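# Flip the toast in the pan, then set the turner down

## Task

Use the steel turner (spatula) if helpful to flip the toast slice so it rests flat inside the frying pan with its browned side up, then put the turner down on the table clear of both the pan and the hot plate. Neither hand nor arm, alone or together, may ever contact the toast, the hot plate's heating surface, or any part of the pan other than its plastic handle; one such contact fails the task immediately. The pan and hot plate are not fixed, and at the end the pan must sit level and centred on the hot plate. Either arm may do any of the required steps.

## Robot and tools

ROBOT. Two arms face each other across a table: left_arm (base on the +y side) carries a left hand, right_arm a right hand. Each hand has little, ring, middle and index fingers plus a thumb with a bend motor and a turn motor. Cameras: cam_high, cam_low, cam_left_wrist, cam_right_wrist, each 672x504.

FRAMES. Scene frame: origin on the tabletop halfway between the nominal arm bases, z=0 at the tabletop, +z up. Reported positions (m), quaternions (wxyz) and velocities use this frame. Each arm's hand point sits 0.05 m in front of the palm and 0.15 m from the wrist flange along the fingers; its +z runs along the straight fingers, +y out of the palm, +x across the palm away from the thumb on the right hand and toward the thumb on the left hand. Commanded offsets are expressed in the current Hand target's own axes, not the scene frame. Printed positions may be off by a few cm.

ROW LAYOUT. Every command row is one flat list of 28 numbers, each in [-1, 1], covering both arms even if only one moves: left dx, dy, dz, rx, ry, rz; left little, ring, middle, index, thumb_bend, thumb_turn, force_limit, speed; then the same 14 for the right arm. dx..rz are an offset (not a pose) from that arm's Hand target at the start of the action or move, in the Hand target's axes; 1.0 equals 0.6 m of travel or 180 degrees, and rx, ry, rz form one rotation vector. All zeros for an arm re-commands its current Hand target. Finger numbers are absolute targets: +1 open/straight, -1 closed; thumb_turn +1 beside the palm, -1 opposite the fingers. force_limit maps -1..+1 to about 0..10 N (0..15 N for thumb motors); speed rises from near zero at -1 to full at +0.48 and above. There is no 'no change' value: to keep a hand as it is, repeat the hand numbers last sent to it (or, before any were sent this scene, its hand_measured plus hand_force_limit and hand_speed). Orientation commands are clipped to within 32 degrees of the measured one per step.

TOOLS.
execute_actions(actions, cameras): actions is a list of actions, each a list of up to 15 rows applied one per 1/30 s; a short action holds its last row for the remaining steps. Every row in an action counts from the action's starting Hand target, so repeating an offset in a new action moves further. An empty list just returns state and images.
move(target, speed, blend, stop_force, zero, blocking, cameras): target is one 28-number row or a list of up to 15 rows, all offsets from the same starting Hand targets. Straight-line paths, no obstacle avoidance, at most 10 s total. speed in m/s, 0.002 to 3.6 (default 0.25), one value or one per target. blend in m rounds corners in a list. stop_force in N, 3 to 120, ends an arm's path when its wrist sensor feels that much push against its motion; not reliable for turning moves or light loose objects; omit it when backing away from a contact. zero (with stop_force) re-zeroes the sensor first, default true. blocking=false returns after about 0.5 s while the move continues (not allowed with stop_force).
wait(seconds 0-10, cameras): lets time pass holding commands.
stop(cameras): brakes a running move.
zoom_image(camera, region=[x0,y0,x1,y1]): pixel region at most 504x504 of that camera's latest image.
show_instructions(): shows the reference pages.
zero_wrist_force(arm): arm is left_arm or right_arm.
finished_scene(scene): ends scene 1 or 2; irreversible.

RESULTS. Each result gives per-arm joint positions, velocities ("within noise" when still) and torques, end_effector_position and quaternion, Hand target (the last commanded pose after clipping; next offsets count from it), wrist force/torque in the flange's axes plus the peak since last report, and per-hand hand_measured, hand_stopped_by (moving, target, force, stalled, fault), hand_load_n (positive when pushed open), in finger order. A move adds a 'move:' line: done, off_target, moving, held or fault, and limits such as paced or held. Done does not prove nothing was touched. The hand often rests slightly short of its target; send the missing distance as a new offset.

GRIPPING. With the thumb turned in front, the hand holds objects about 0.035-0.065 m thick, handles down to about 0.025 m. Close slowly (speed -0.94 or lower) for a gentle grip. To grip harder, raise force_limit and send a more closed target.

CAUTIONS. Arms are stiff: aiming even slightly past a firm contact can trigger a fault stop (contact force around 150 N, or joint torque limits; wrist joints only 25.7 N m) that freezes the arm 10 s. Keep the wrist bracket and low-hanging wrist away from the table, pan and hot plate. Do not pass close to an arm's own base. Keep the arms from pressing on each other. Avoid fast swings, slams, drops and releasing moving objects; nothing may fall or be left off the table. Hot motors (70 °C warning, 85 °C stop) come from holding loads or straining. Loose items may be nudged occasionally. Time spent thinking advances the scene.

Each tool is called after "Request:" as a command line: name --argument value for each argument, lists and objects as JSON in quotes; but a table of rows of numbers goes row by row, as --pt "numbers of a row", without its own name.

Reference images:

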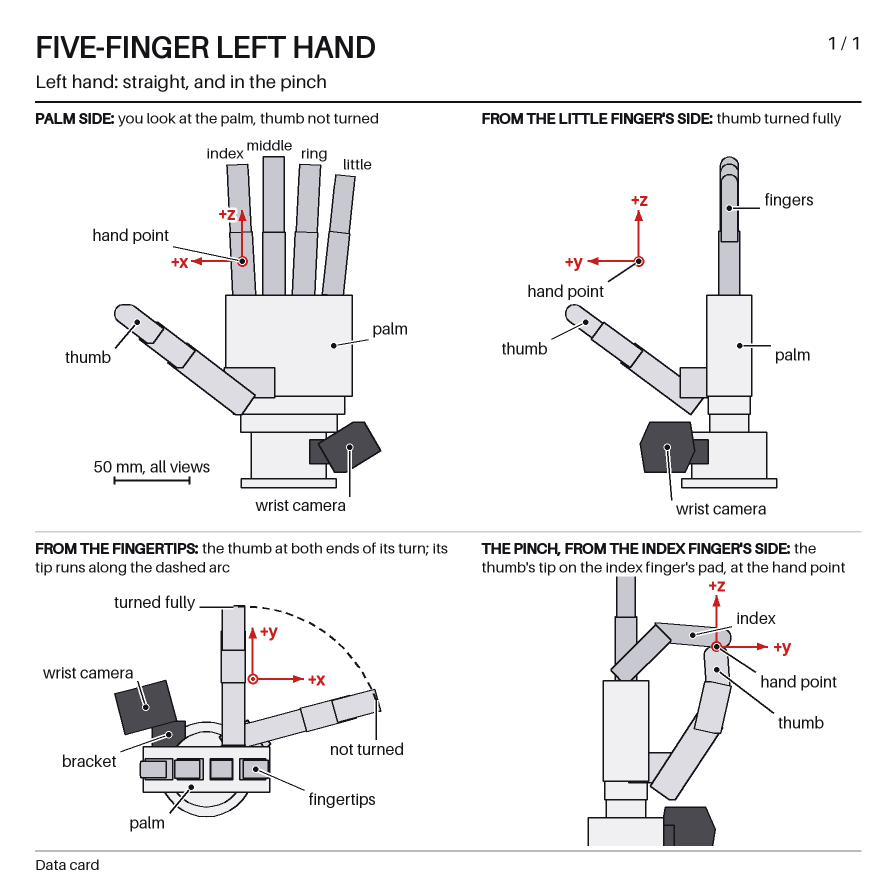

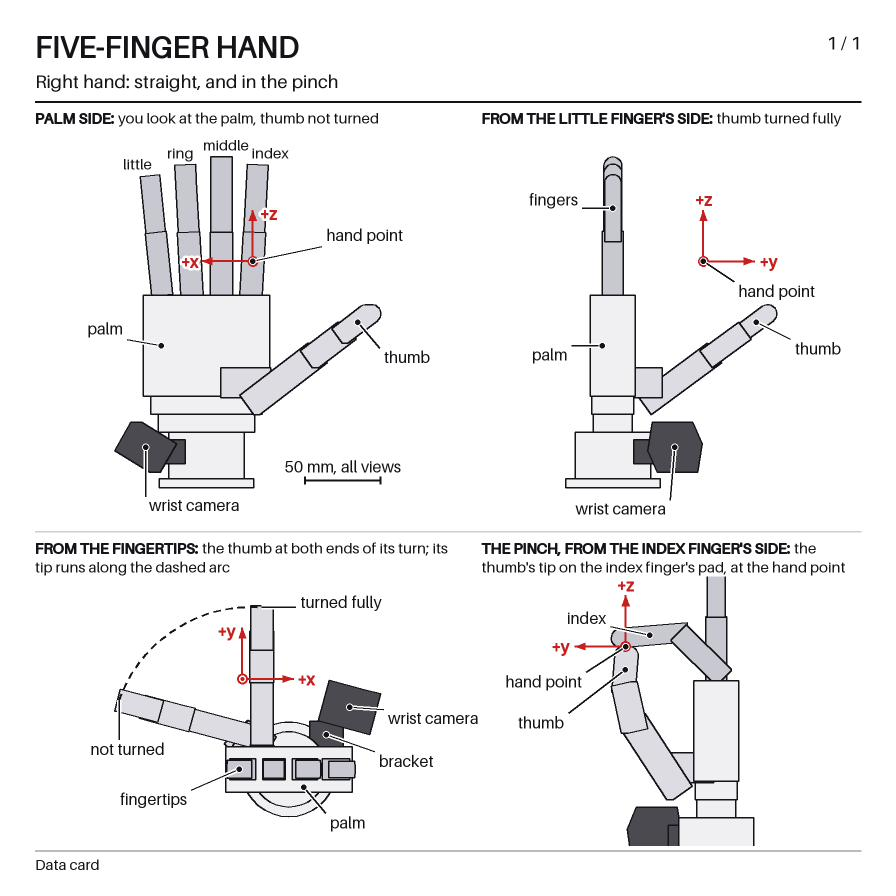

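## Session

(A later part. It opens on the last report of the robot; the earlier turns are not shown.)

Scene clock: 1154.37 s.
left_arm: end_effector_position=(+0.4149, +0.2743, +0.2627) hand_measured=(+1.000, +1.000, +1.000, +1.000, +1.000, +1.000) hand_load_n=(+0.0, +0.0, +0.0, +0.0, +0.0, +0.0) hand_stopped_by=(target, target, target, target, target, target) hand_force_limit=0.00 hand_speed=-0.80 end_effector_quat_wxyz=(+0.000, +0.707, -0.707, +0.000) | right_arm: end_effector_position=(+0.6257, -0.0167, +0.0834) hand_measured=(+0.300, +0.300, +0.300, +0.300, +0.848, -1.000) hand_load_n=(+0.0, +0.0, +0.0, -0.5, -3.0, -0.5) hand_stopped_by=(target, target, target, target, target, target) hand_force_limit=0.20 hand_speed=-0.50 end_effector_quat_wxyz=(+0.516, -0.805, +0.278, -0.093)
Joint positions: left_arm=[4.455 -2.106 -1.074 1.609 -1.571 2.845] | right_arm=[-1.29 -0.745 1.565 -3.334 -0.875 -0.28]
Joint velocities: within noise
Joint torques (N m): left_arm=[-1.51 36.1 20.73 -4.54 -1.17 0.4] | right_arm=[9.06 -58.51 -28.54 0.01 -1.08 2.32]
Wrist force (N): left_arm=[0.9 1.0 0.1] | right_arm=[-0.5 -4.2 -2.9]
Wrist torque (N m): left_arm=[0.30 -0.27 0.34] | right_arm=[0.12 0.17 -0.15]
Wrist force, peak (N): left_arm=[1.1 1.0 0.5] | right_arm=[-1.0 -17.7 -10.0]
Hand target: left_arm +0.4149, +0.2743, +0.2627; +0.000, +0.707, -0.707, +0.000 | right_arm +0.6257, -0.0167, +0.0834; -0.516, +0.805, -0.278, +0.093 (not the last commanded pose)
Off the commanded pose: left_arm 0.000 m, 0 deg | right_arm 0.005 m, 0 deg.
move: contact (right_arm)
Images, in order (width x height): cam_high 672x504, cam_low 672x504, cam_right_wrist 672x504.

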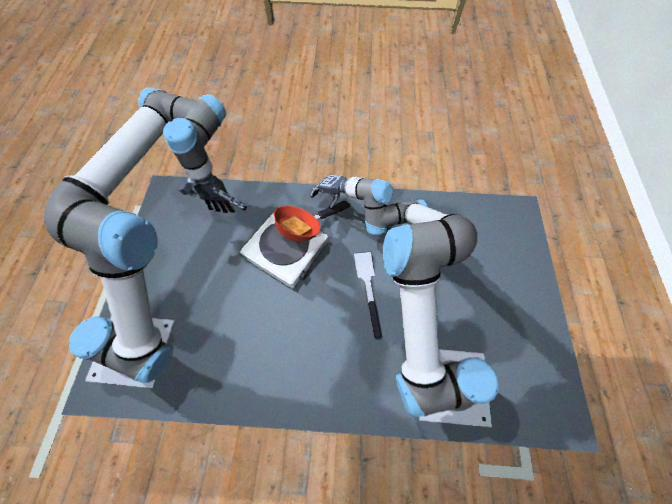

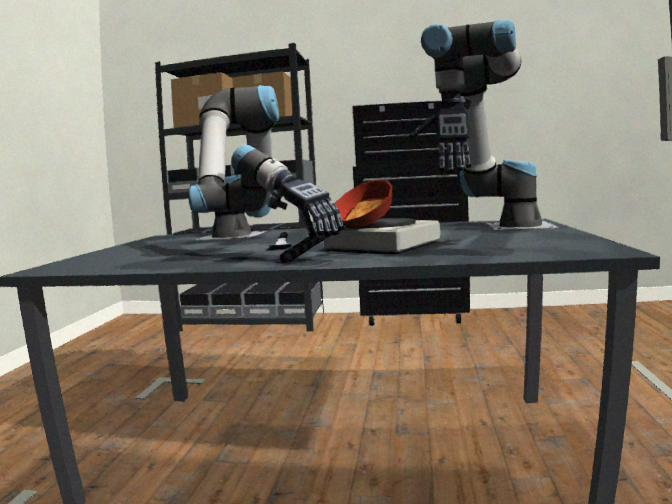

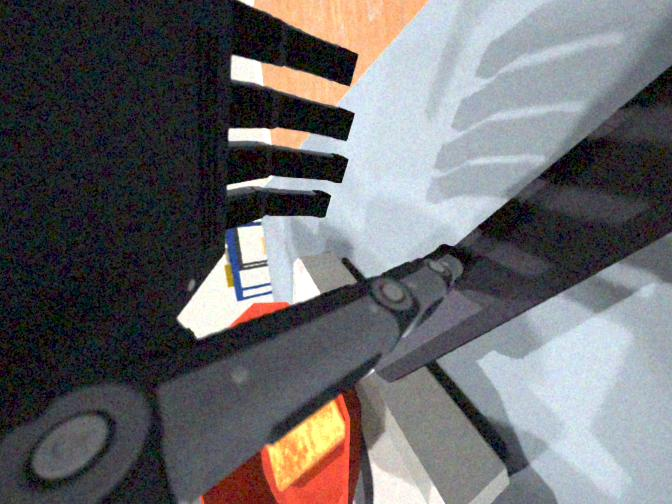

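Request:
move --target '[0,0,0,0,0,0,1,1,1,1,1,1,0,-0.8,0,-0.1,0,0,0,0,0.3,0.3,0.3,0.3,1,-1,0.2,-0.5]' --speed 0.08 --cameras '["cam_high","cam_low","cam_left_wrist","cam_right_wrist"]'

Request:
zoom_image --camera "cam_high" --region '[260, 170, 360, 270]'

Request:
zoom_image --camera "cam_low" --region '[260, 170, 450, 270]'

Request:
zoom_image --camera "cam_left_wrist" --region '[300, 200, 520, 380]'

Scene clock: 1161.93 s.
left_arm: end_effector_position=(+0.4149, +0.2743, +0.2627) hand_measured=(+1.000, +1.000, +1.000, +1.000, +1.000, +1.000) hand_load_n=(+0.0, +0.0, +0.0, +0.0, +0.0, +0.0) hand_stopped_by=(target, target, target, target, target, target) hand_force_limit=0.00 hand_speed=-0.80 end_effector_quat_wxyz=(+0.000, +0.707, -0.707, +0.000) | right_arm: end_effector_position=(+0.6468, +0.0020, +0.1363) hand_measured=(+0.300, +0.300, +0.300, +0.300, +1.000, -1.000) hand_load_n=(+0.0, +0.0, +0.0, +0.0, +0.0, +0.0) hand_stopped_by=(target, target, target, target, target, target) hand_force_limit=0.20 hand_speed=-0.50 end_effector_quat_wxyz=(+0.516, -0.805, +0.278, -0.093)
Joint positions: left_arm=[4.455 -2.106 -1.074 1.609 -1.571 2.845] | right_arm=[-1.271 -0.78 1.454 -3.198 -0.89 -0.265]
Joint velocities: within noise
Joint torques (N m): left_arm=[0.36 36.18 21.72 -4.68 -0.94 0.6] | right_arm=[8.37 -63.86 -32.42 -0.68 -1.21 2.31]
Wrist force (N): left_arm=[1.0 0.7 0.5] | right_arm=[-0.7 0.6 -0.8]
Wrist torque (N m): left_arm=[0.24 -0.26 0.35] | right_arm=[0.24 0.14 -0.10]
Wrist force, peak (N): left_arm=[1.2 1.1 0.4] | right_arm=[-0.4 -4.5 -3.0]
Hand target: left_arm +0.4149, +0.2743, +0.2627; +0.000, +0.707, -0.707, +0.000 | right_arm +0.6468, +0.0021, +0.1363; -0.516, +0.805, -0.278, +0.093
Off the commanded pose: left_arm 0.000 m, 0 deg | right_arm 0.000 m, 0 deg.
move: done

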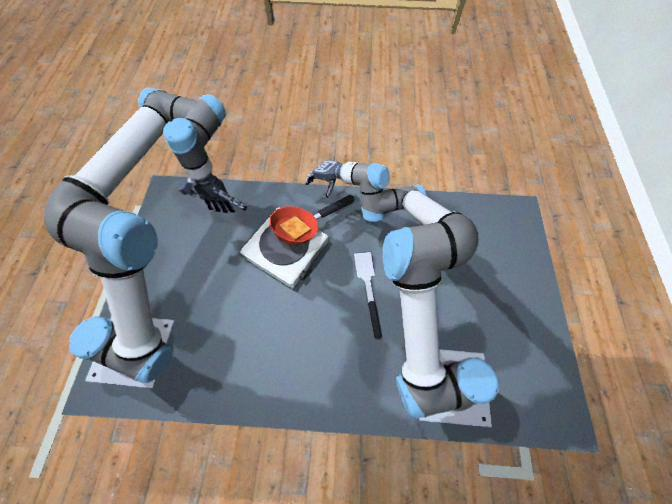

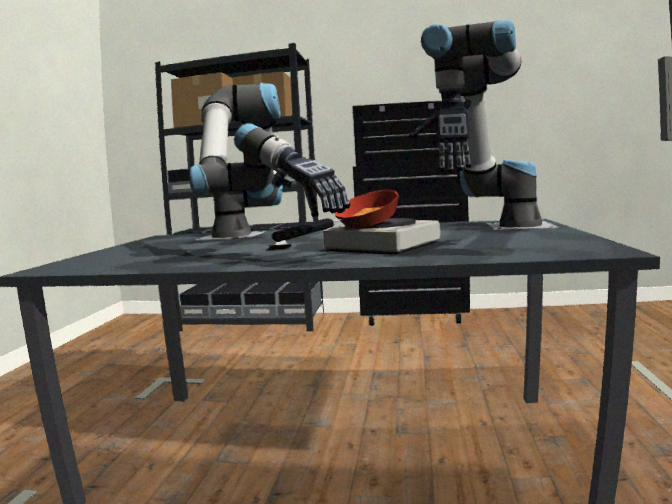

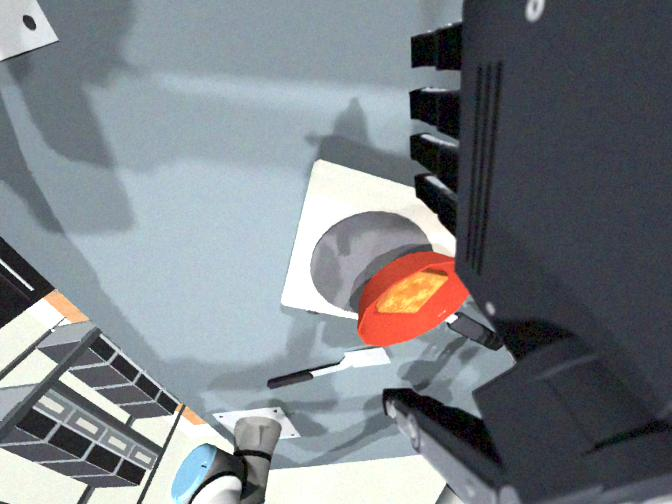

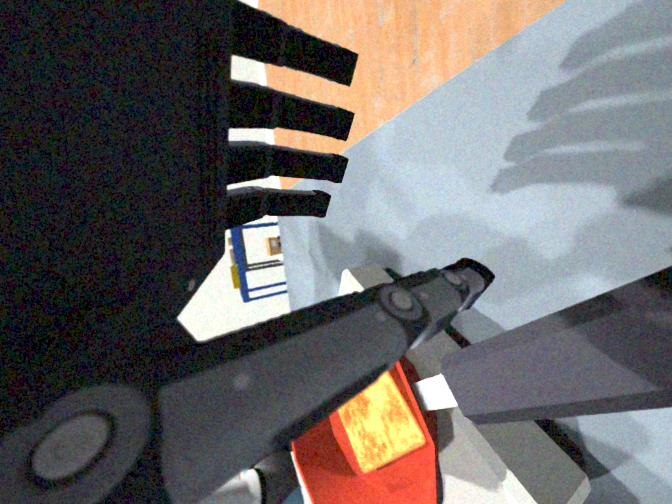

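Scaled by 5.040.

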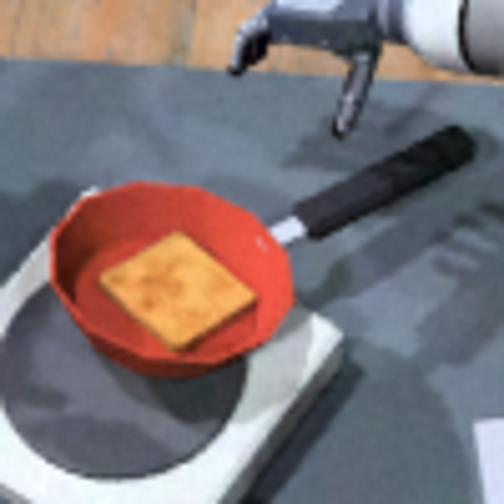

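Scaled by 2.653.

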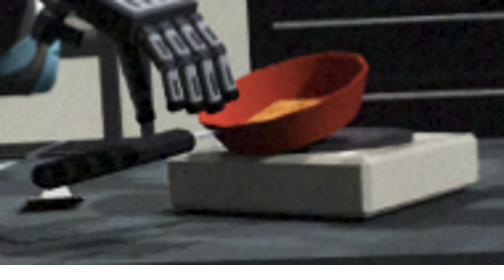

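Scaled by 2.291.

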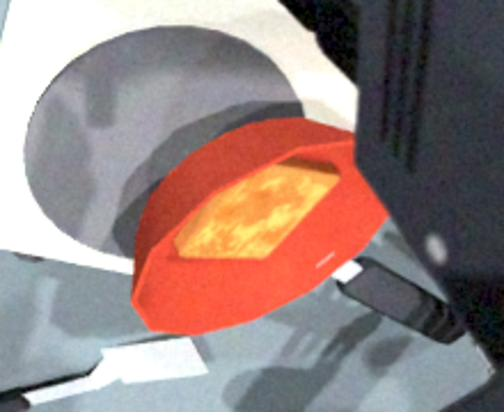

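Request:
move --target '[0,-0.1667,0,0,0,0,1,1,1,1,1,1,0,-0.8,0,0,0,0,0,0,0.3,0.3,0.3,0.3,1,-1,0.2,-0.5]' --speed 0.15 --cameras '["cam_high","cam_left_wrist","cam_low"]'

Request:
zoom_image --camera "cam_left_wrist" --region '[200, 180, 520, 420]'

Request:
zoom_image --camera "cam_low" --region '[265, 190, 445, 260]'

Scene clock: 1192.50 s.
left_arm: end_effector_position=(+0.5149, +0.2743, +0.2626) hand_measured=(+1.000, +1.000, +1.000, +1.000, +1.000, +1.000) hand_load_n=(+0.0, +0.0, +0.0, +0.0, +0.0, +0.0) hand_stopped_by=(target, target, target, target, target, target) hand_force_limit=0.00 hand_speed=-0.80 end_effector_quat_wxyz=(+0.000, +0.707, -0.707, +0.000) | right_arm: end_effector_position=(+0.6468, +0.0021, +0.1363) hand_measured=(+0.300, +0.300, +0.300, +0.300, +1.000, -1.000) hand_load_n=(+0.0, +0.0, +0.0, +0.0, +0.0, +0.0) hand_stopped_by=(target, target, target, target, target, target) hand_force_limit=0.20 hand_speed=-0.50 end_effector_quat_wxyz=(+0.516, -0.805, +0.278, -0.093)
Joint positions: left_arm=[4.503 -2.392 -0.594 1.415 -1.571 2.894] | right_arm=[-1.271 -0.78 1.453 -3.198 -0.89 -0.265]
Joint velocities: within noise
Joint torques (N m): left_arm=[-5.28 39.45 32.15 -4.96 -2.86 2.5] | right_arm=[8.62 -63.53 -29.68 -0.81 -1.1 0.73]
Wrist force (N): left_arm=[1.0 0.6 0.7] | right_arm=[-0.6 0.7 -0.7]
Wrist torque (N m): left_arm=[0.23 -0.27 0.32] | right_arm=[0.26 0.12 -0.09]
Wrist force, peak (N): left_arm=[1.1 1.4 0.1] | right_arm=[-0.9 0.9 -0.9]
Hand target: left_arm +0.5149, +0.2743, +0.2626; +0.000, +0.707, -0.707, +0.000 | right_arm +0.6468, +0.0021, +0.1363; -0.516, +0.805, -0.278, +0.093
Off the commanded pose: left_arm 0.000 m, 0 deg | right_arm 0.000 m, 0 deg.
move: done
Images, in order (width x height): cam_high 672x504, cam_low 672x504, cam_left_wrist 672x504.

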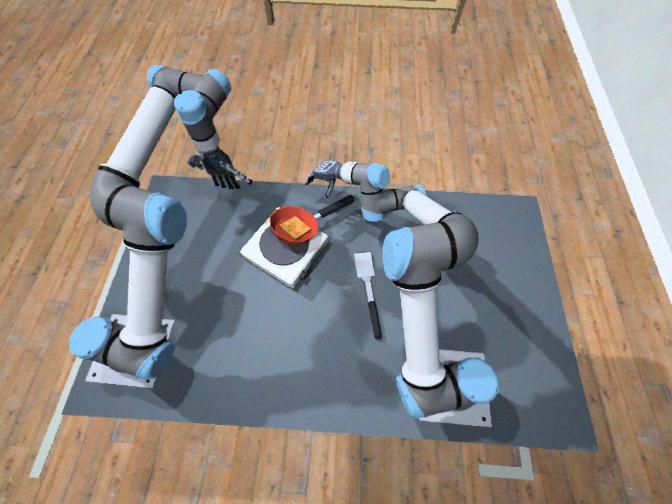

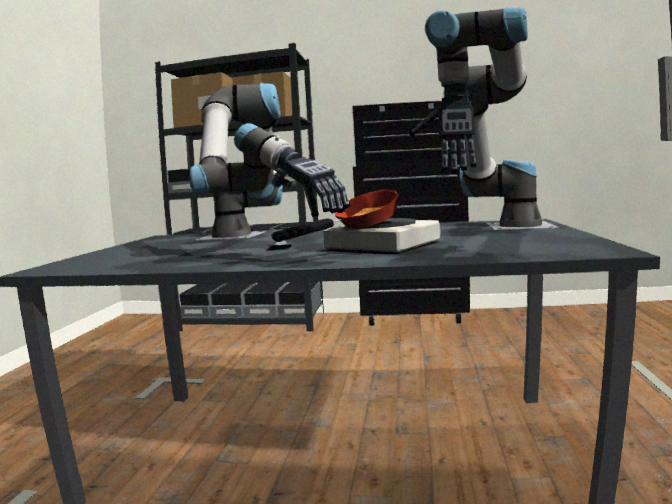

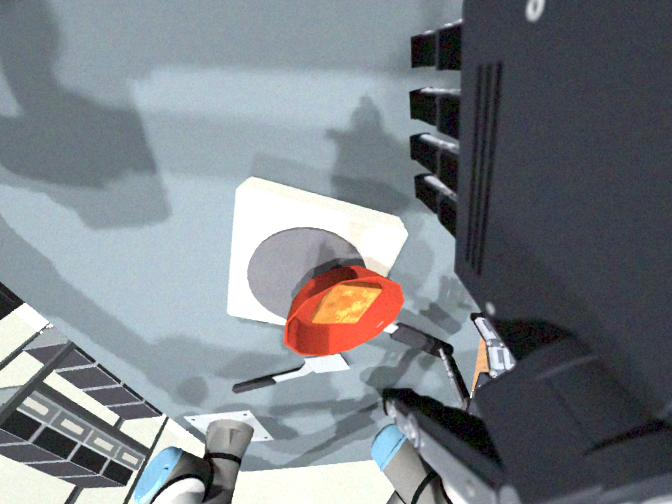

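Scaled by 1.575.

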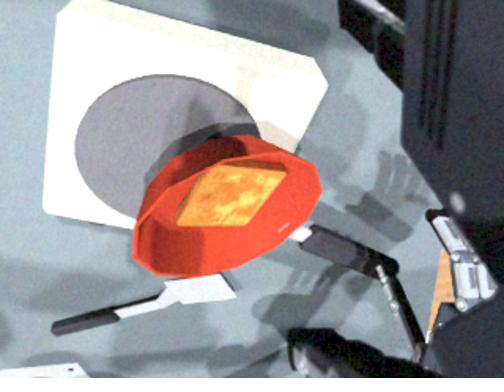

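Scaled by 2.800.

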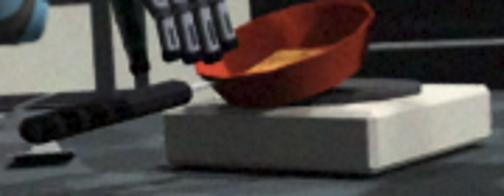

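Request:
move --pt "0 0 0 0 0 0 1 1 1 1 1 1 0 -0.8 -0.007 -0.044 -0.0225 0 0 0 0.3 0.3 0.3 0.3 1 -1 0.2 -0.5" --pt "0 0 0 0 0 0 1 1 1 1 1 1 0 -0.8 0.0155 0.0109 -0.062 0.0147 0.077 0.0519 0.3 0.3 0.3 0.3 1 -1 0.2 -0.5" --speed 0.12 --cameras '["cam_high","cam_left_wrist","cam_low","cam_right_wrist"]'

Request:
zoom_image --camera "cam_left_wrist" --region '[300, 240, 520, 420]'

Request:
zoom_image --camera "cam_high" --region '[270, 160, 370, 260]'

Scene clock: 1217.30 s.
left_arm: end_effector_position=(+0.5149, +0.2743, +0.2626) hand_measured=(+1.000, +1.000, +1.000, +1.000, +1.000, +1.000) hand_load_n=(+0.0, +0.0, +0.0, +0.0, -0.5, +0.0) hand_stopped_by=(target, target, target, target, target, target) hand_force_limit=0.00 hand_speed=-0.80 end_effector_quat_wxyz=(+0.000, +0.707, -0.707, +0.000) | right_arm: end_effector_position=(+0.6360, -0.0340, +0.1460) hand_measured=(+0.300, +0.300, +0.300, +0.300, +1.000, -1.000) hand_load_n=(+0.0, -0.5, +0.0, +0.0, +0.0, +0.0) hand_stopped_by=(target, target, target, target, target, target) hand_force_limit=0.20 hand_speed=-0.50 end_effector_quat_wxyz=(+0.503, -0.751, +0.400, -0.153)
Joint positions: left_arm=[4.503 -2.392 -0.594 1.415 -1.571 2.894] | right_arm=[-1.266 -0.877 1.638 -3.384 -1.126 -0.046]
Joint velocities: within noise
Joint torques (N m): left_arm=[-7.27 39.62 31.22 -4.88 -2.99 2.36] | right_arm=[8.9 -59.99 -4.51 -4.19 -1.39 2.24]
Wrist force (N): left_arm=[0.8 0.7 0.7] | right_arm=[-0.7 1.0 -0.7]
Wrist torque (N m): left_arm=[0.25 -0.24 0.31] | right_arm=[0.33 0.13 -0.09]
Wrist force, peak (N): left_arm=[1.4 0.5 0.6] | right_arm=[-0.7 1.8 -0.6]
Hand target: left_arm +0.5149, +0.2743, +0.2626; +0.000, +0.707, -0.707, +0.000 | right_arm +0.6360, -0.0340, +0.1460; -0.503, +0.750, -0.400, +0.153
Off the commanded pose: left_arm 0.000 m, 0 deg | right_arm 0.000 m, 0 deg.
move: done

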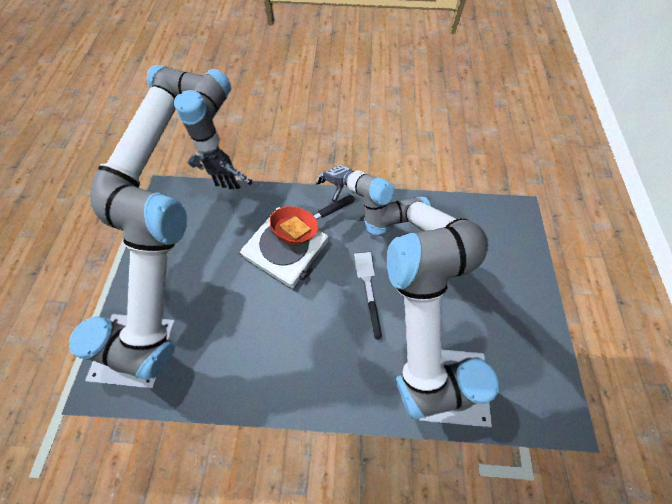

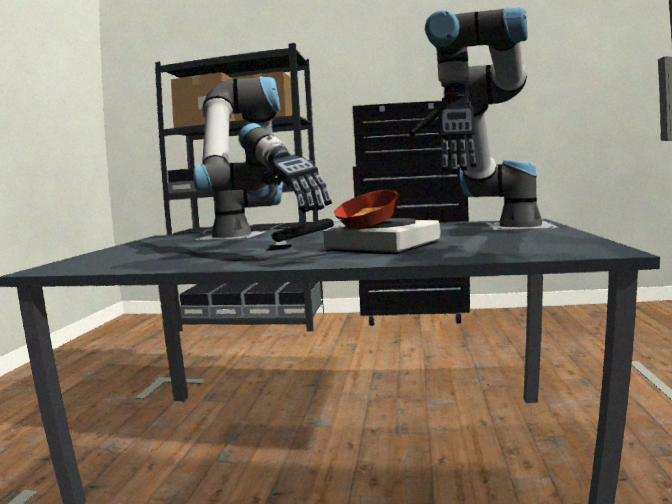

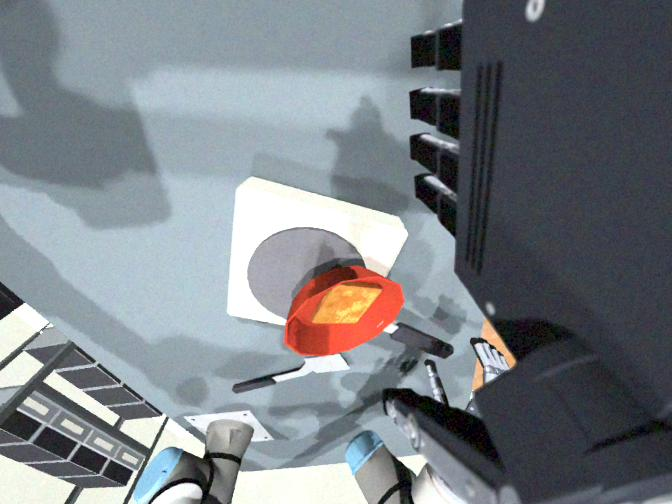

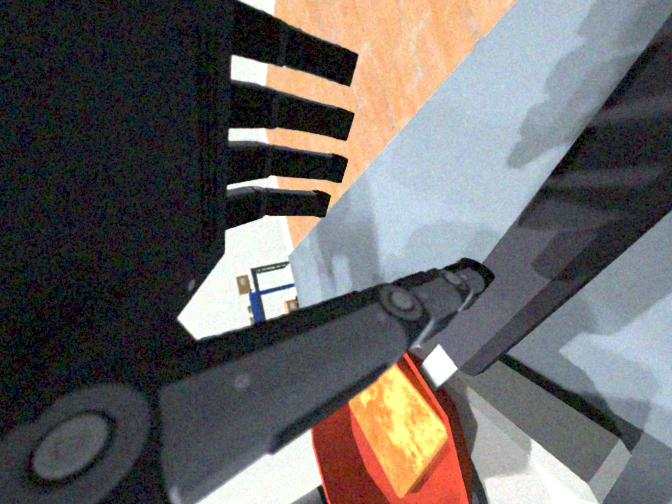

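Scaled by 2.291.

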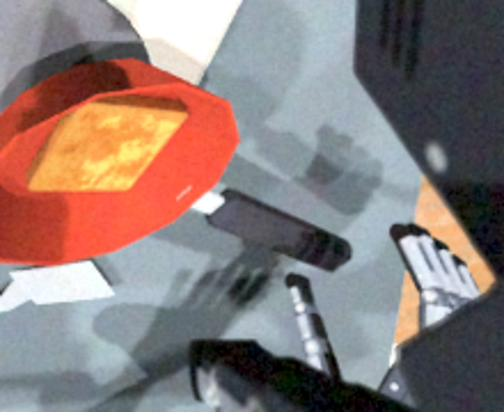

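Scaled by 5.040.

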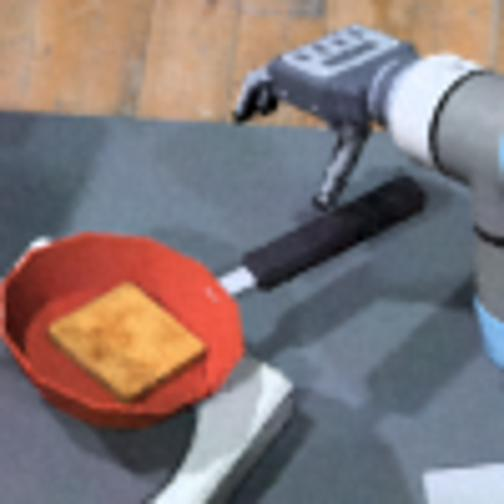

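Request:
move --target '[0,0,0,0,0,0,1,1,1,1,1,1,0,-0.8,-0.0075,0.0833,-0.0133,0,0,0,0.3,0.3,0.3,0.3,1,-1,0.2,-0.5]' --speed 0.04 --stop_force 3 --cameras '["cam_right_wrist","cam_left_wrist"]'

Request:
zoom_image --camera "cam_left_wrist" --region '[340, 280, 500, 410]'

Scene clock: 1229.90 s.
left_arm: end_effector_position=(+0.5149, +0.2743, +0.2626) hand_measured=(+1.000, +1.000, +1.000, +1.000, +1.000, +1.000) hand_load_n=(+0.0, +0.0, +0.0, +0.0, +0.0, +0.0) hand_stopped_by=(target, target, target, target, target, target) hand_force_limit=0.00 hand_speed=-0.80 end_effector_quat_wxyz=(+0.000, +0.707, -0.707, +0.000) | right_arm: end_effector_position=(+0.6058, -0.0443, +0.1065) hand_measured=(+0.300, +0.300, +0.300, +0.300, +1.000, -1.000) hand_load_n=(+0.0, +0.0, +0.0, +0.0, +0.0, +0.0) hand_stopped_by=(target, target, target, target, target, target) hand_force_limit=0.20 hand_speed=-0.50 end_effector_quat_wxyz=(+0.503, -0.750, +0.400, -0.153)
Joint positions: left_arm=[4.503 -2.392 -0.594 1.415 -1.571 2.894] | right_arm=[-1.268 -0.86 1.752 -3.515 -1.124 -0.047]
Joint velocities: within noise
Joint torques (N m): left_arm=[-7.07 38.58 28.11 -4.42 -2.81 2.16] | right_arm=[-10.87 -32.41 -2.6 -4.02 2.31 -0.8]
Wrist force (N): left_arm=[0.9 0.6 0.4] | right_arm=[-0.6 1.2 -0.8]
Wrist torque (N m): left_arm=[0.25 -0.26 0.32] | right_arm=[0.36 0.13 -0.07]
Wrist force, peak (N): left_arm=[1.0 0.7 0.9] | right_arm=[-0.5 1.5 -0.8]
Hand target: left_arm +0.5149, +0.2743, +0.2626; +0.000, +0.707, -0.707, +0.000 | right_arm +0.6058, -0.0443, +0.1065; -0.503, +0.750, -0.400, +0.153
Off the commanded pose: left_arm 0.000 m, 0 deg | right_arm 0.000 m, 0 deg.
move: done
Images, in order (width x height): cam_left_wrist 672x504, cam_right_wrist 672x504.

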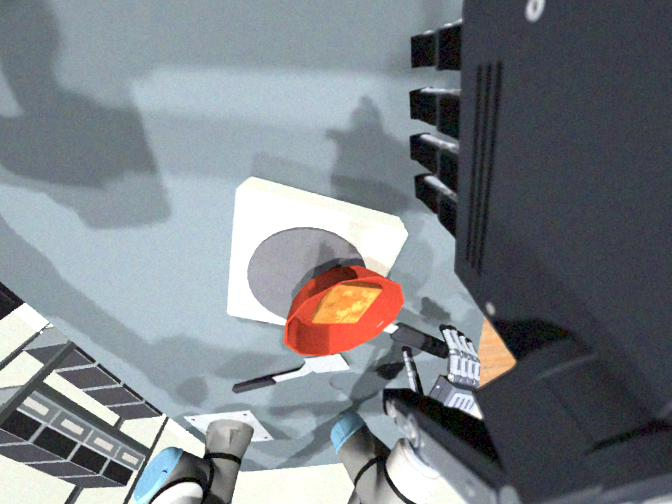

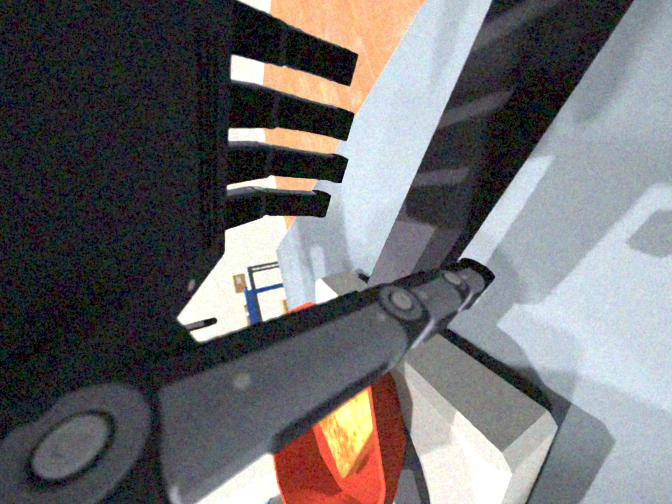

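Scaled by 3.150.

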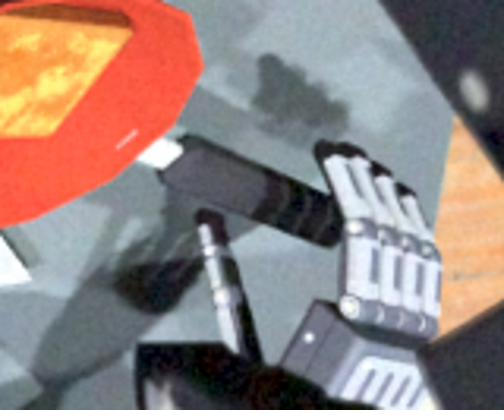

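Request:
move --target '[0,0,0,0,0,0,1,1,1,1,1,1,0,-0.8,0,0.0583,0,0,0,0,0.3,0.3,0.3,0.3,1,-1,0.2,-0.5]' --speed 0.03 --stop_force 3 --cameras '["cam_right_wrist","cam_left_wrist"]'

Request:
zoom_image --camera "cam_left_wrist" --region '[340, 280, 500, 410]'

Request:
zoom_image --camera "cam_right_wrist" --region '[230, 50, 630, 450]'

Scene clock: 1236.60 s.
left_arm: end_effector_position=(+0.5149, +0.2743, +0.2626) hand_measured=(+1.000, +1.000, +1.000, +1.000, +1.000, +1.000) hand_load_n=(+0.0, +0.0, +0.0, +0.0, +0.0, +0.0) hand_stopped_by=(target, target, target, target, target, target) hand_force_limit=0.00 hand_speed=-0.80 end_effector_quat_wxyz=(+0.000, +0.707, -0.707, +0.000) | right_arm: end_effector_position=(+0.5901, -0.0504, +0.0758) hand_measured=(+0.300, +0.300, +0.300, +0.300, +1.000, -1.000) hand_load_n=(+0.0, +0.0, +0.0, +0.0, +0.0, +0.0) hand_stopped_by=(target, target, target, target, target, target) hand_force_limit=0.20 hand_speed=-0.50 end_effector_quat_wxyz=(+0.503, -0.750, +0.400, -0.153)
Joint positions: left_arm=[4.503 -2.392 -0.594 1.415 -1.571 2.894] | right_arm=[-1.271 -0.825 1.806 -3.604 -1.122 -0.049]
Joint velocities: within noise
Joint torques (N m): left_arm=[-8.37 39.23 24.26 -3.81 -2.52 1.97] | right_arm=[-10.98 -32.28 -1.69 -4.03 2.42 -2.3]
Wrist force (N): left_arm=[1.0 0.3 0.5] | right_arm=[-0.5 1.2 -0.8]
Wrist torque (N m): left_arm=[0.21 -0.29 0.34] | right_arm=[0.36 0.10 -0.09]
Wrist force, peak (N): left_arm=[1.3 0.9 0.6] | right_arm=[-0.5 1.4 -0.9]
Hand target: left_arm +0.5149, +0.2743, +0.2626; +0.000, +0.707, -0.707, +0.000 | right_arm +0.5901, -0.0504, +0.0758; -0.503, +0.750, -0.400, +0.153
Off the commanded pose: left_arm 0.000 m, 0 deg | right_arm 0.000 m, 0 deg.
move: done
Images, in order (width x height): cam_left_wrist 672x504, cam_right_wrist 672x504.

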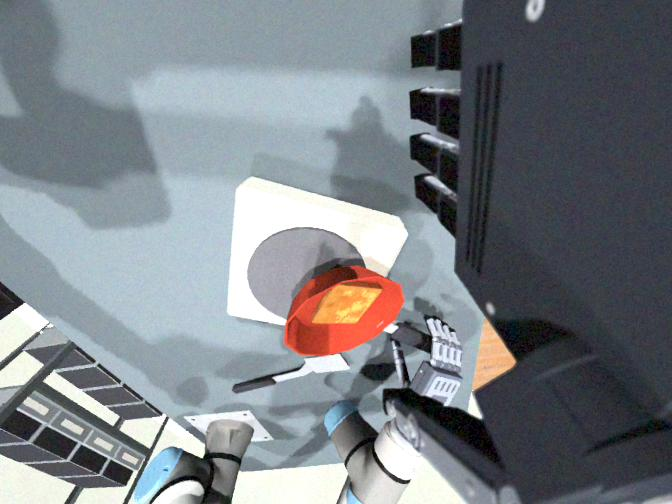

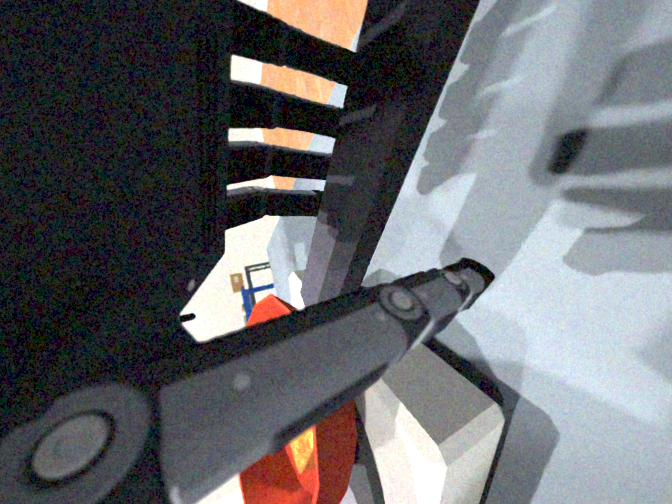

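Scaled by 3.150.

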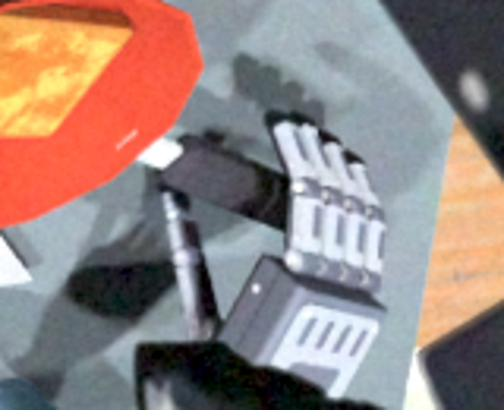

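Scaled by 1.260.

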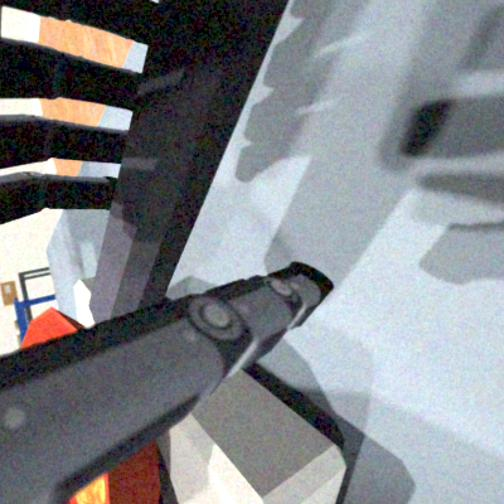

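Request:
move --target '[0,0,0,0,0,0,1,1,1,1,1,1,0,-0.8,0,0.02,0,0,0,0.044,0.3,0.3,0.3,0.3,1,-1,0.2,-0.5]' --speed 0.03 --stop_force 3 --cameras '["cam_right_wrist","cam_left_wrist"]'

Request:
zoom_image --camera "cam_left_wrist" --region '[340, 280, 500, 410]'

Request:
zoom_image --camera "cam_low" --region '[265, 170, 445, 260]'

Scene clock: 1243.90 s.
left_arm: end_effector_position=(+0.5149, +0.2743, +0.2626) hand_measured=(+1.000, +1.000, +1.000, +1.000, +1.000, +1.000) hand_load_n=(+0.0, +0.0, +0.0, +0.0, +0.0, +0.0) hand_stopped_by=(target, target, target, target, target, target) hand_force_limit=0.00 hand_speed=-0.80 end_effector_quat_wxyz=(+0.000, +0.707, -0.707, +0.000) | right_arm: end_effector_position=(+0.5848, -0.0525, +0.0653) hand_measured=(+0.300, +0.300, +0.300, +0.300, +1.000, -1.000) hand_load_n=(+0.0, +0.0, +0.0, +0.0, +0.0, +0.0) hand_stopped_by=(target, target, target, target, target, target) hand_force_limit=0.20 hand_speed=-0.50 end_effector_quat_wxyz=(+0.512, -0.721, +0.451, -0.118)
Joint positions: left_arm=[4.503 -2.392 -0.594 1.415 -1.571 2.894] | right_arm=[-1.285 -0.801 1.826 -3.643 -1.109 0.082]
Joint velocities: within noise
Joint torques (N m): left_arm=[-6.55 38.55 21.1 -3.53 -2.31 1.6] | right_arm=[-11.24 -31.99 -0.34 -4.03 2.36 2.35]
Wrist force (N): left_arm=[1.2 0.6 0.4] | right_arm=[-1.0 1.2 -0.8]
Wrist torque (N m): left_arm=[0.24 -0.31 0.34] | right_arm=[0.36 0.16 -0.13]
Wrist force, peak (N): left_arm=[1.3 0.8 0.6] | right_arm=[-0.9 1.4 -0.7]
Hand target: left_arm +0.5149, +0.2743, +0.2626; +0.000, +0.707, -0.707, +0.000 | right_arm +0.5848, -0.0525, +0.0653; -0.512, +0.721, -0.451, +0.118
Off the commanded pose: left_arm 0.000 m, 0 deg | right_arm 0.000 m, 0 deg.
move: done
Images, in order (width x height): cam_left_wrist 672x504, cam_right_wrist 672x504.

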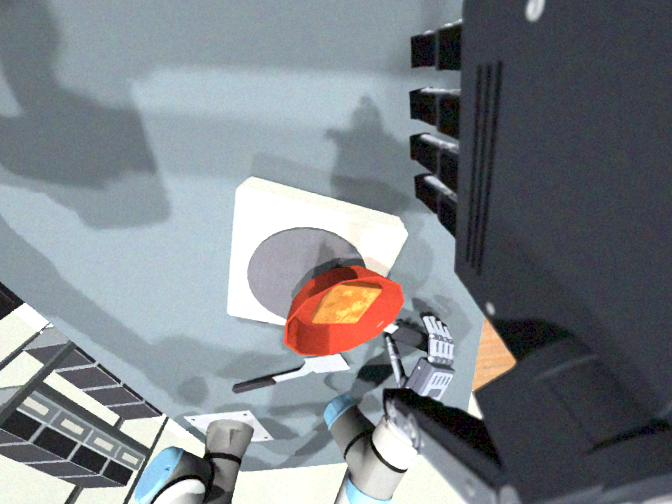

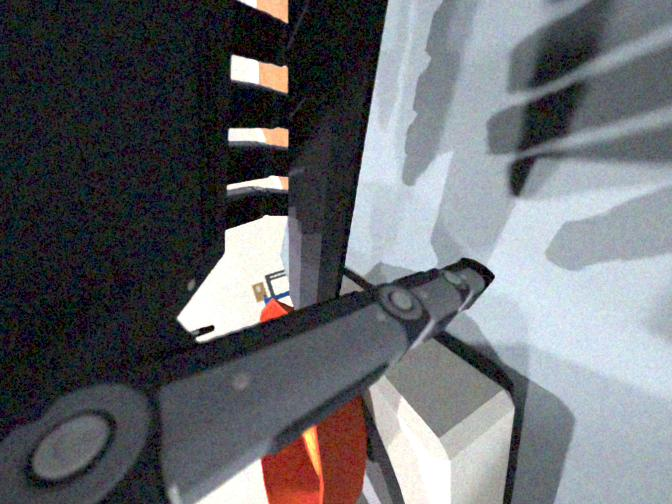

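Scaled by 3.150.

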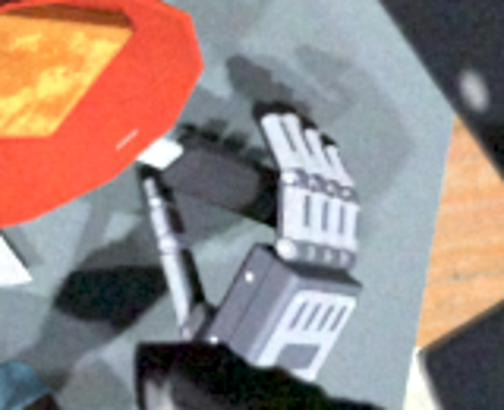

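This scene's latest camera images include none from cam_low. They are from: cam_left_wrist, cam_right_wrist. cam_low's image comes with the result of a call that names it in "cameras".

Request:
move --target '[0,0,0,0,0,0,1,1,1,1,1,1,0,-0.8,0,0,0,0,0,0,-0.6,-0.6,-0.6,-0.6,-0.4,-1,-0.5,-0.85]' --cameras '["cam_right_wrist","cam_left_wrist","cam_low"]'

Request:
wait --seconds 1.5 --cameras '["cam_right_wrist","cam_left_wrist","cam_low"]'

Request:
zoom_image --camera "cam_left_wrist" --region '[340, 280, 500, 410]'

Request:
zoom_image --camera "cam_low" --region '[265, 170, 445, 260]'

Scene clock: 1253.40 s.
left_arm: end_effector_position=(+0.5149, +0.2743, +0.2626) hand_measured=(+1.000, +1.000, +1.000, +1.000, +1.000, +1.000) hand_load_n=(+0.0, +0.0, +0.0, +0.0, +0.0, +0.0) hand_stopped_by=(target, target, target, target, target, target) hand_force_limit=0.00 hand_speed=-0.80 end_effector_quat_wxyz=(+0.000, +0.707, -0.707, +0.000) | right_arm: end_effector_position=(+0.5848, -0.0525, +0.0653) hand_measured=(-0.600, -0.600, -0.600, -0.478, +0.472, -1.000) hand_load_n=(+0.0, +0.0, +1.0, +0.0, +4.0, +0.5) hand_stopped_by=(target, target, target, force, force, target) hand_force_limit=-0.50 hand_speed=-0.85 end_effector_quat_wxyz=(+0.512, -0.721, +0.451, -0.118)
Joint positions: left_arm=[4.503 -2.392 -0.594 1.415 -1.571 2.894] | right_arm=[-1.285 -0.801 1.826 -3.643 -1.109 0.082]
Joint velocities: within noise
Joint torques (N m): left_arm=[-5.83 40.28 17.07 -3.17 -2.25 1.59] | right_arm=[-10.35 -32.9 -8.25 -3.26 2.29 2.41]
Wrist force (N): left_arm=[0.8 0.5 0.5] | right_arm=[-0.5 1.4 -0.4]
Wrist torque (N m): left_arm=[0.23 -0.26 0.31] | right_arm=[0.33 0.12 -0.12]
Wrist force, peak (N): left_arm=[1.3 0.6 0.7] | right_arm=[-1.0 1.7 -0.1]
Hand target: left_arm +0.5149, +0.2743, +0.2626; +0.000, +0.707, -0.707, +0.000 | right_arm +0.5848, -0.0525, +0.0653; -0.512, +0.721, -0.451, +0.118
Off the commanded pose: left_arm 0.000 m, 0 deg | right_arm 0.000 m, 0 deg.
move: done
Images, in order (width x height): cam_low 672x504, cam_left_wrist 672x504, cam_right_wrist 672x504.

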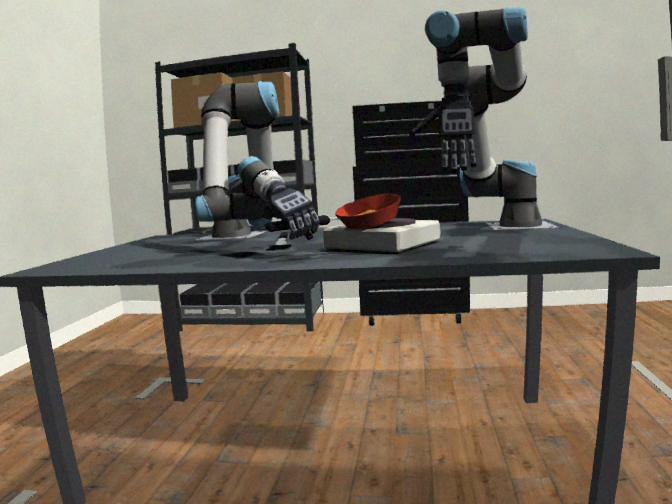

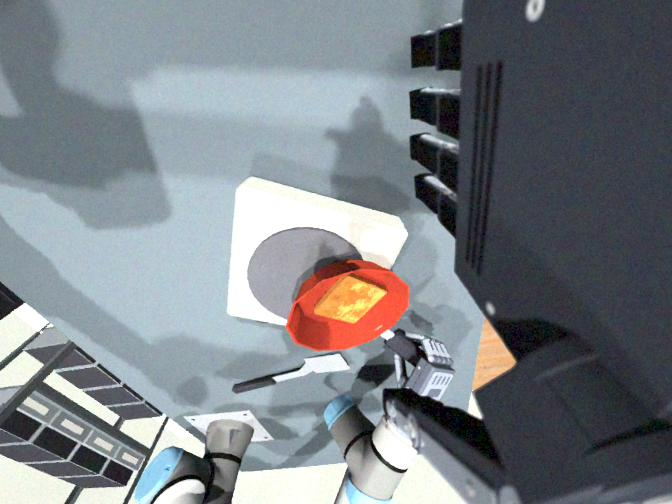

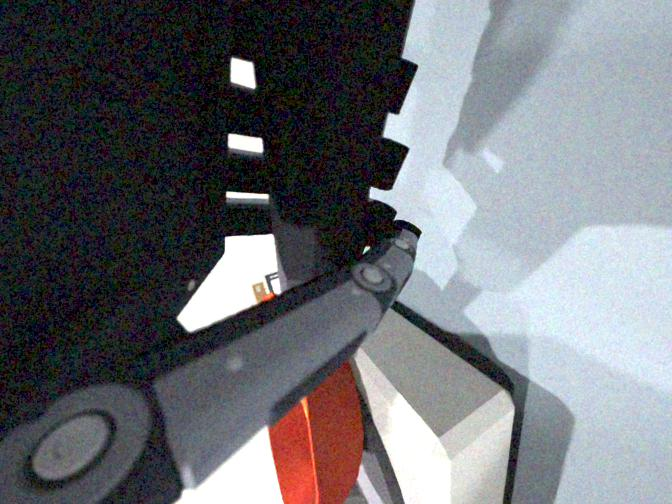

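Scene clock: 1254.90 s.
left_arm: end_effector_position=(+0.5149, +0.2743, +0.2626) hand_measured=(+1.000, +1.000, +1.000, +1.000, +1.000, +1.000) hand_load_n=(+0.0, +0.0, +0.0, +0.0, +0.0, +0.0) hand_stopped_by=(target, target, target, target, target, target) hand_force_limit=0.00 hand_speed=-0.80 end_effector_quat_wxyz=(+0.000, +0.707, -0.707, +0.000) | right_arm: end_effector_position=(+0.5848, -0.0525, +0.0653) hand_measured=(-0.600, -0.600, -0.600, -0.478, +0.472, -1.000) hand_load_n=(+0.0, +0.0, +1.0, +0.0, +4.0, +0.5) hand_stopped_by=(target, target, target, force, force, target) hand_force_limit=-0.50 hand_speed=-0.85 end_effector_quat_wxyz=(+0.512, -0.721, +0.451, -0.118)
Joint positions: left_arm=[4.503 -2.392 -0.594 1.415 -1.571 2.894] | right_arm=[-1.285 -0.801 1.826 -3.643 -1.109 0.082]
Joint velocities: within noise
Joint torques (N m): left_arm=[-5.93 41.94 17.03 -2.92 -2.16 1.47] | right_arm=[-9.96 -34.64 -10.35 -3.06 2.27 2.33]
Wrist force (N): left_arm=[0.9 0.6 0.6] | right_arm=[-0.5 1.5 -0.7]
Wrist torque (N m): left_arm=[0.23 -0.27 0.33] | right_arm=[0.37 0.12 -0.12]
Wrist force, peak (N): left_arm=[1.3 0.6 0.5] | right_arm=[-0.6 1.6 -0.7]
Hand target: left_arm +0.5149, +0.2743, +0.2626; +0.000, +0.707, -0.707, +0.000 | right_arm +0.5848, -0.0525, +0.0653; -0.512, +0.721, -0.451, +0.118
Off the commanded pose: left_arm 0.000 m, 0 deg | right_arm 0.000 m, 0 deg.
wait: 1.50 s; at rest by 0.17 s
Images, in order (width x height): cam_low 672x504, cam_left_wrist 672x504, cam_right_wrist 672x504.

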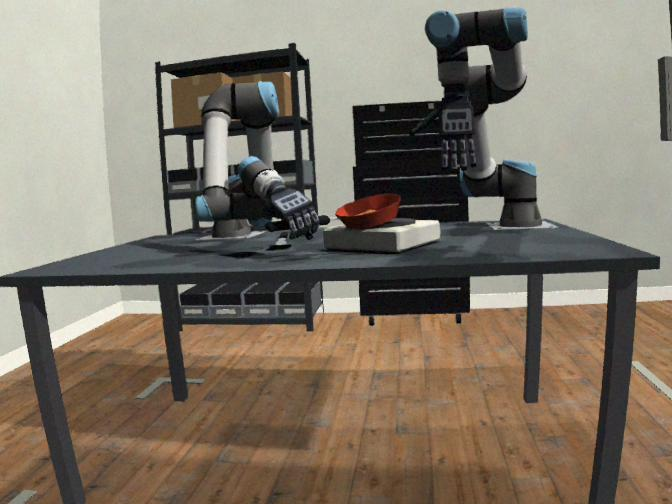

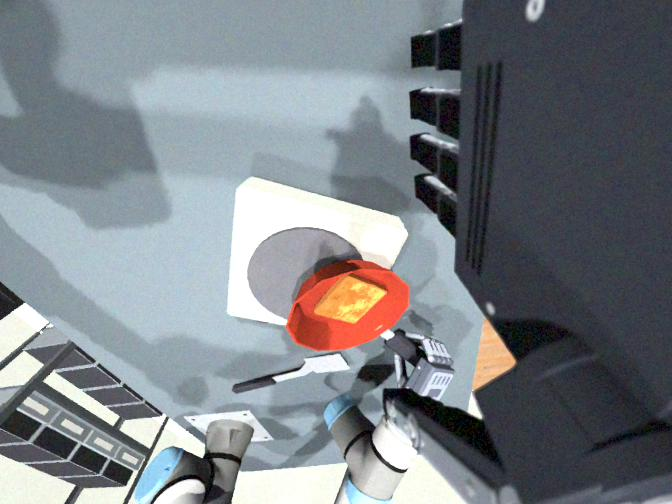

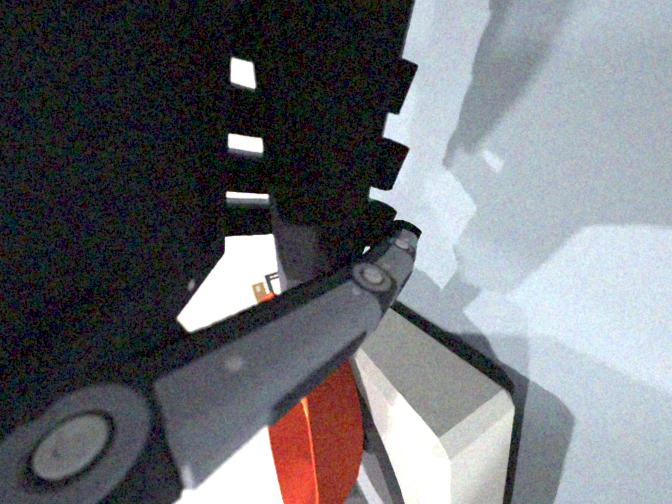

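Scaled by 3.150.

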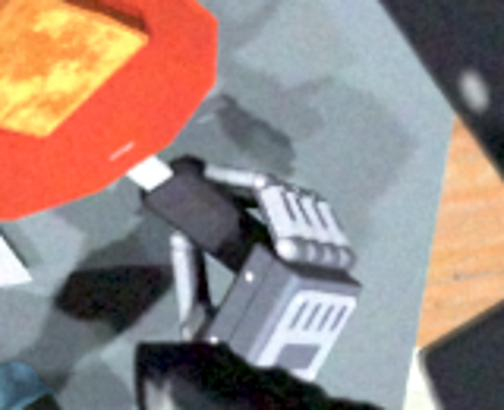

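Scaled by 2.800.

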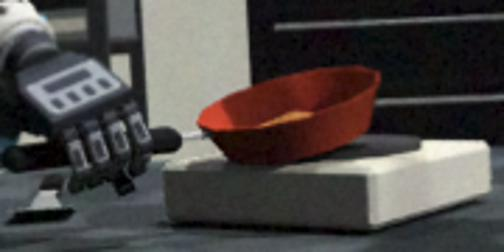

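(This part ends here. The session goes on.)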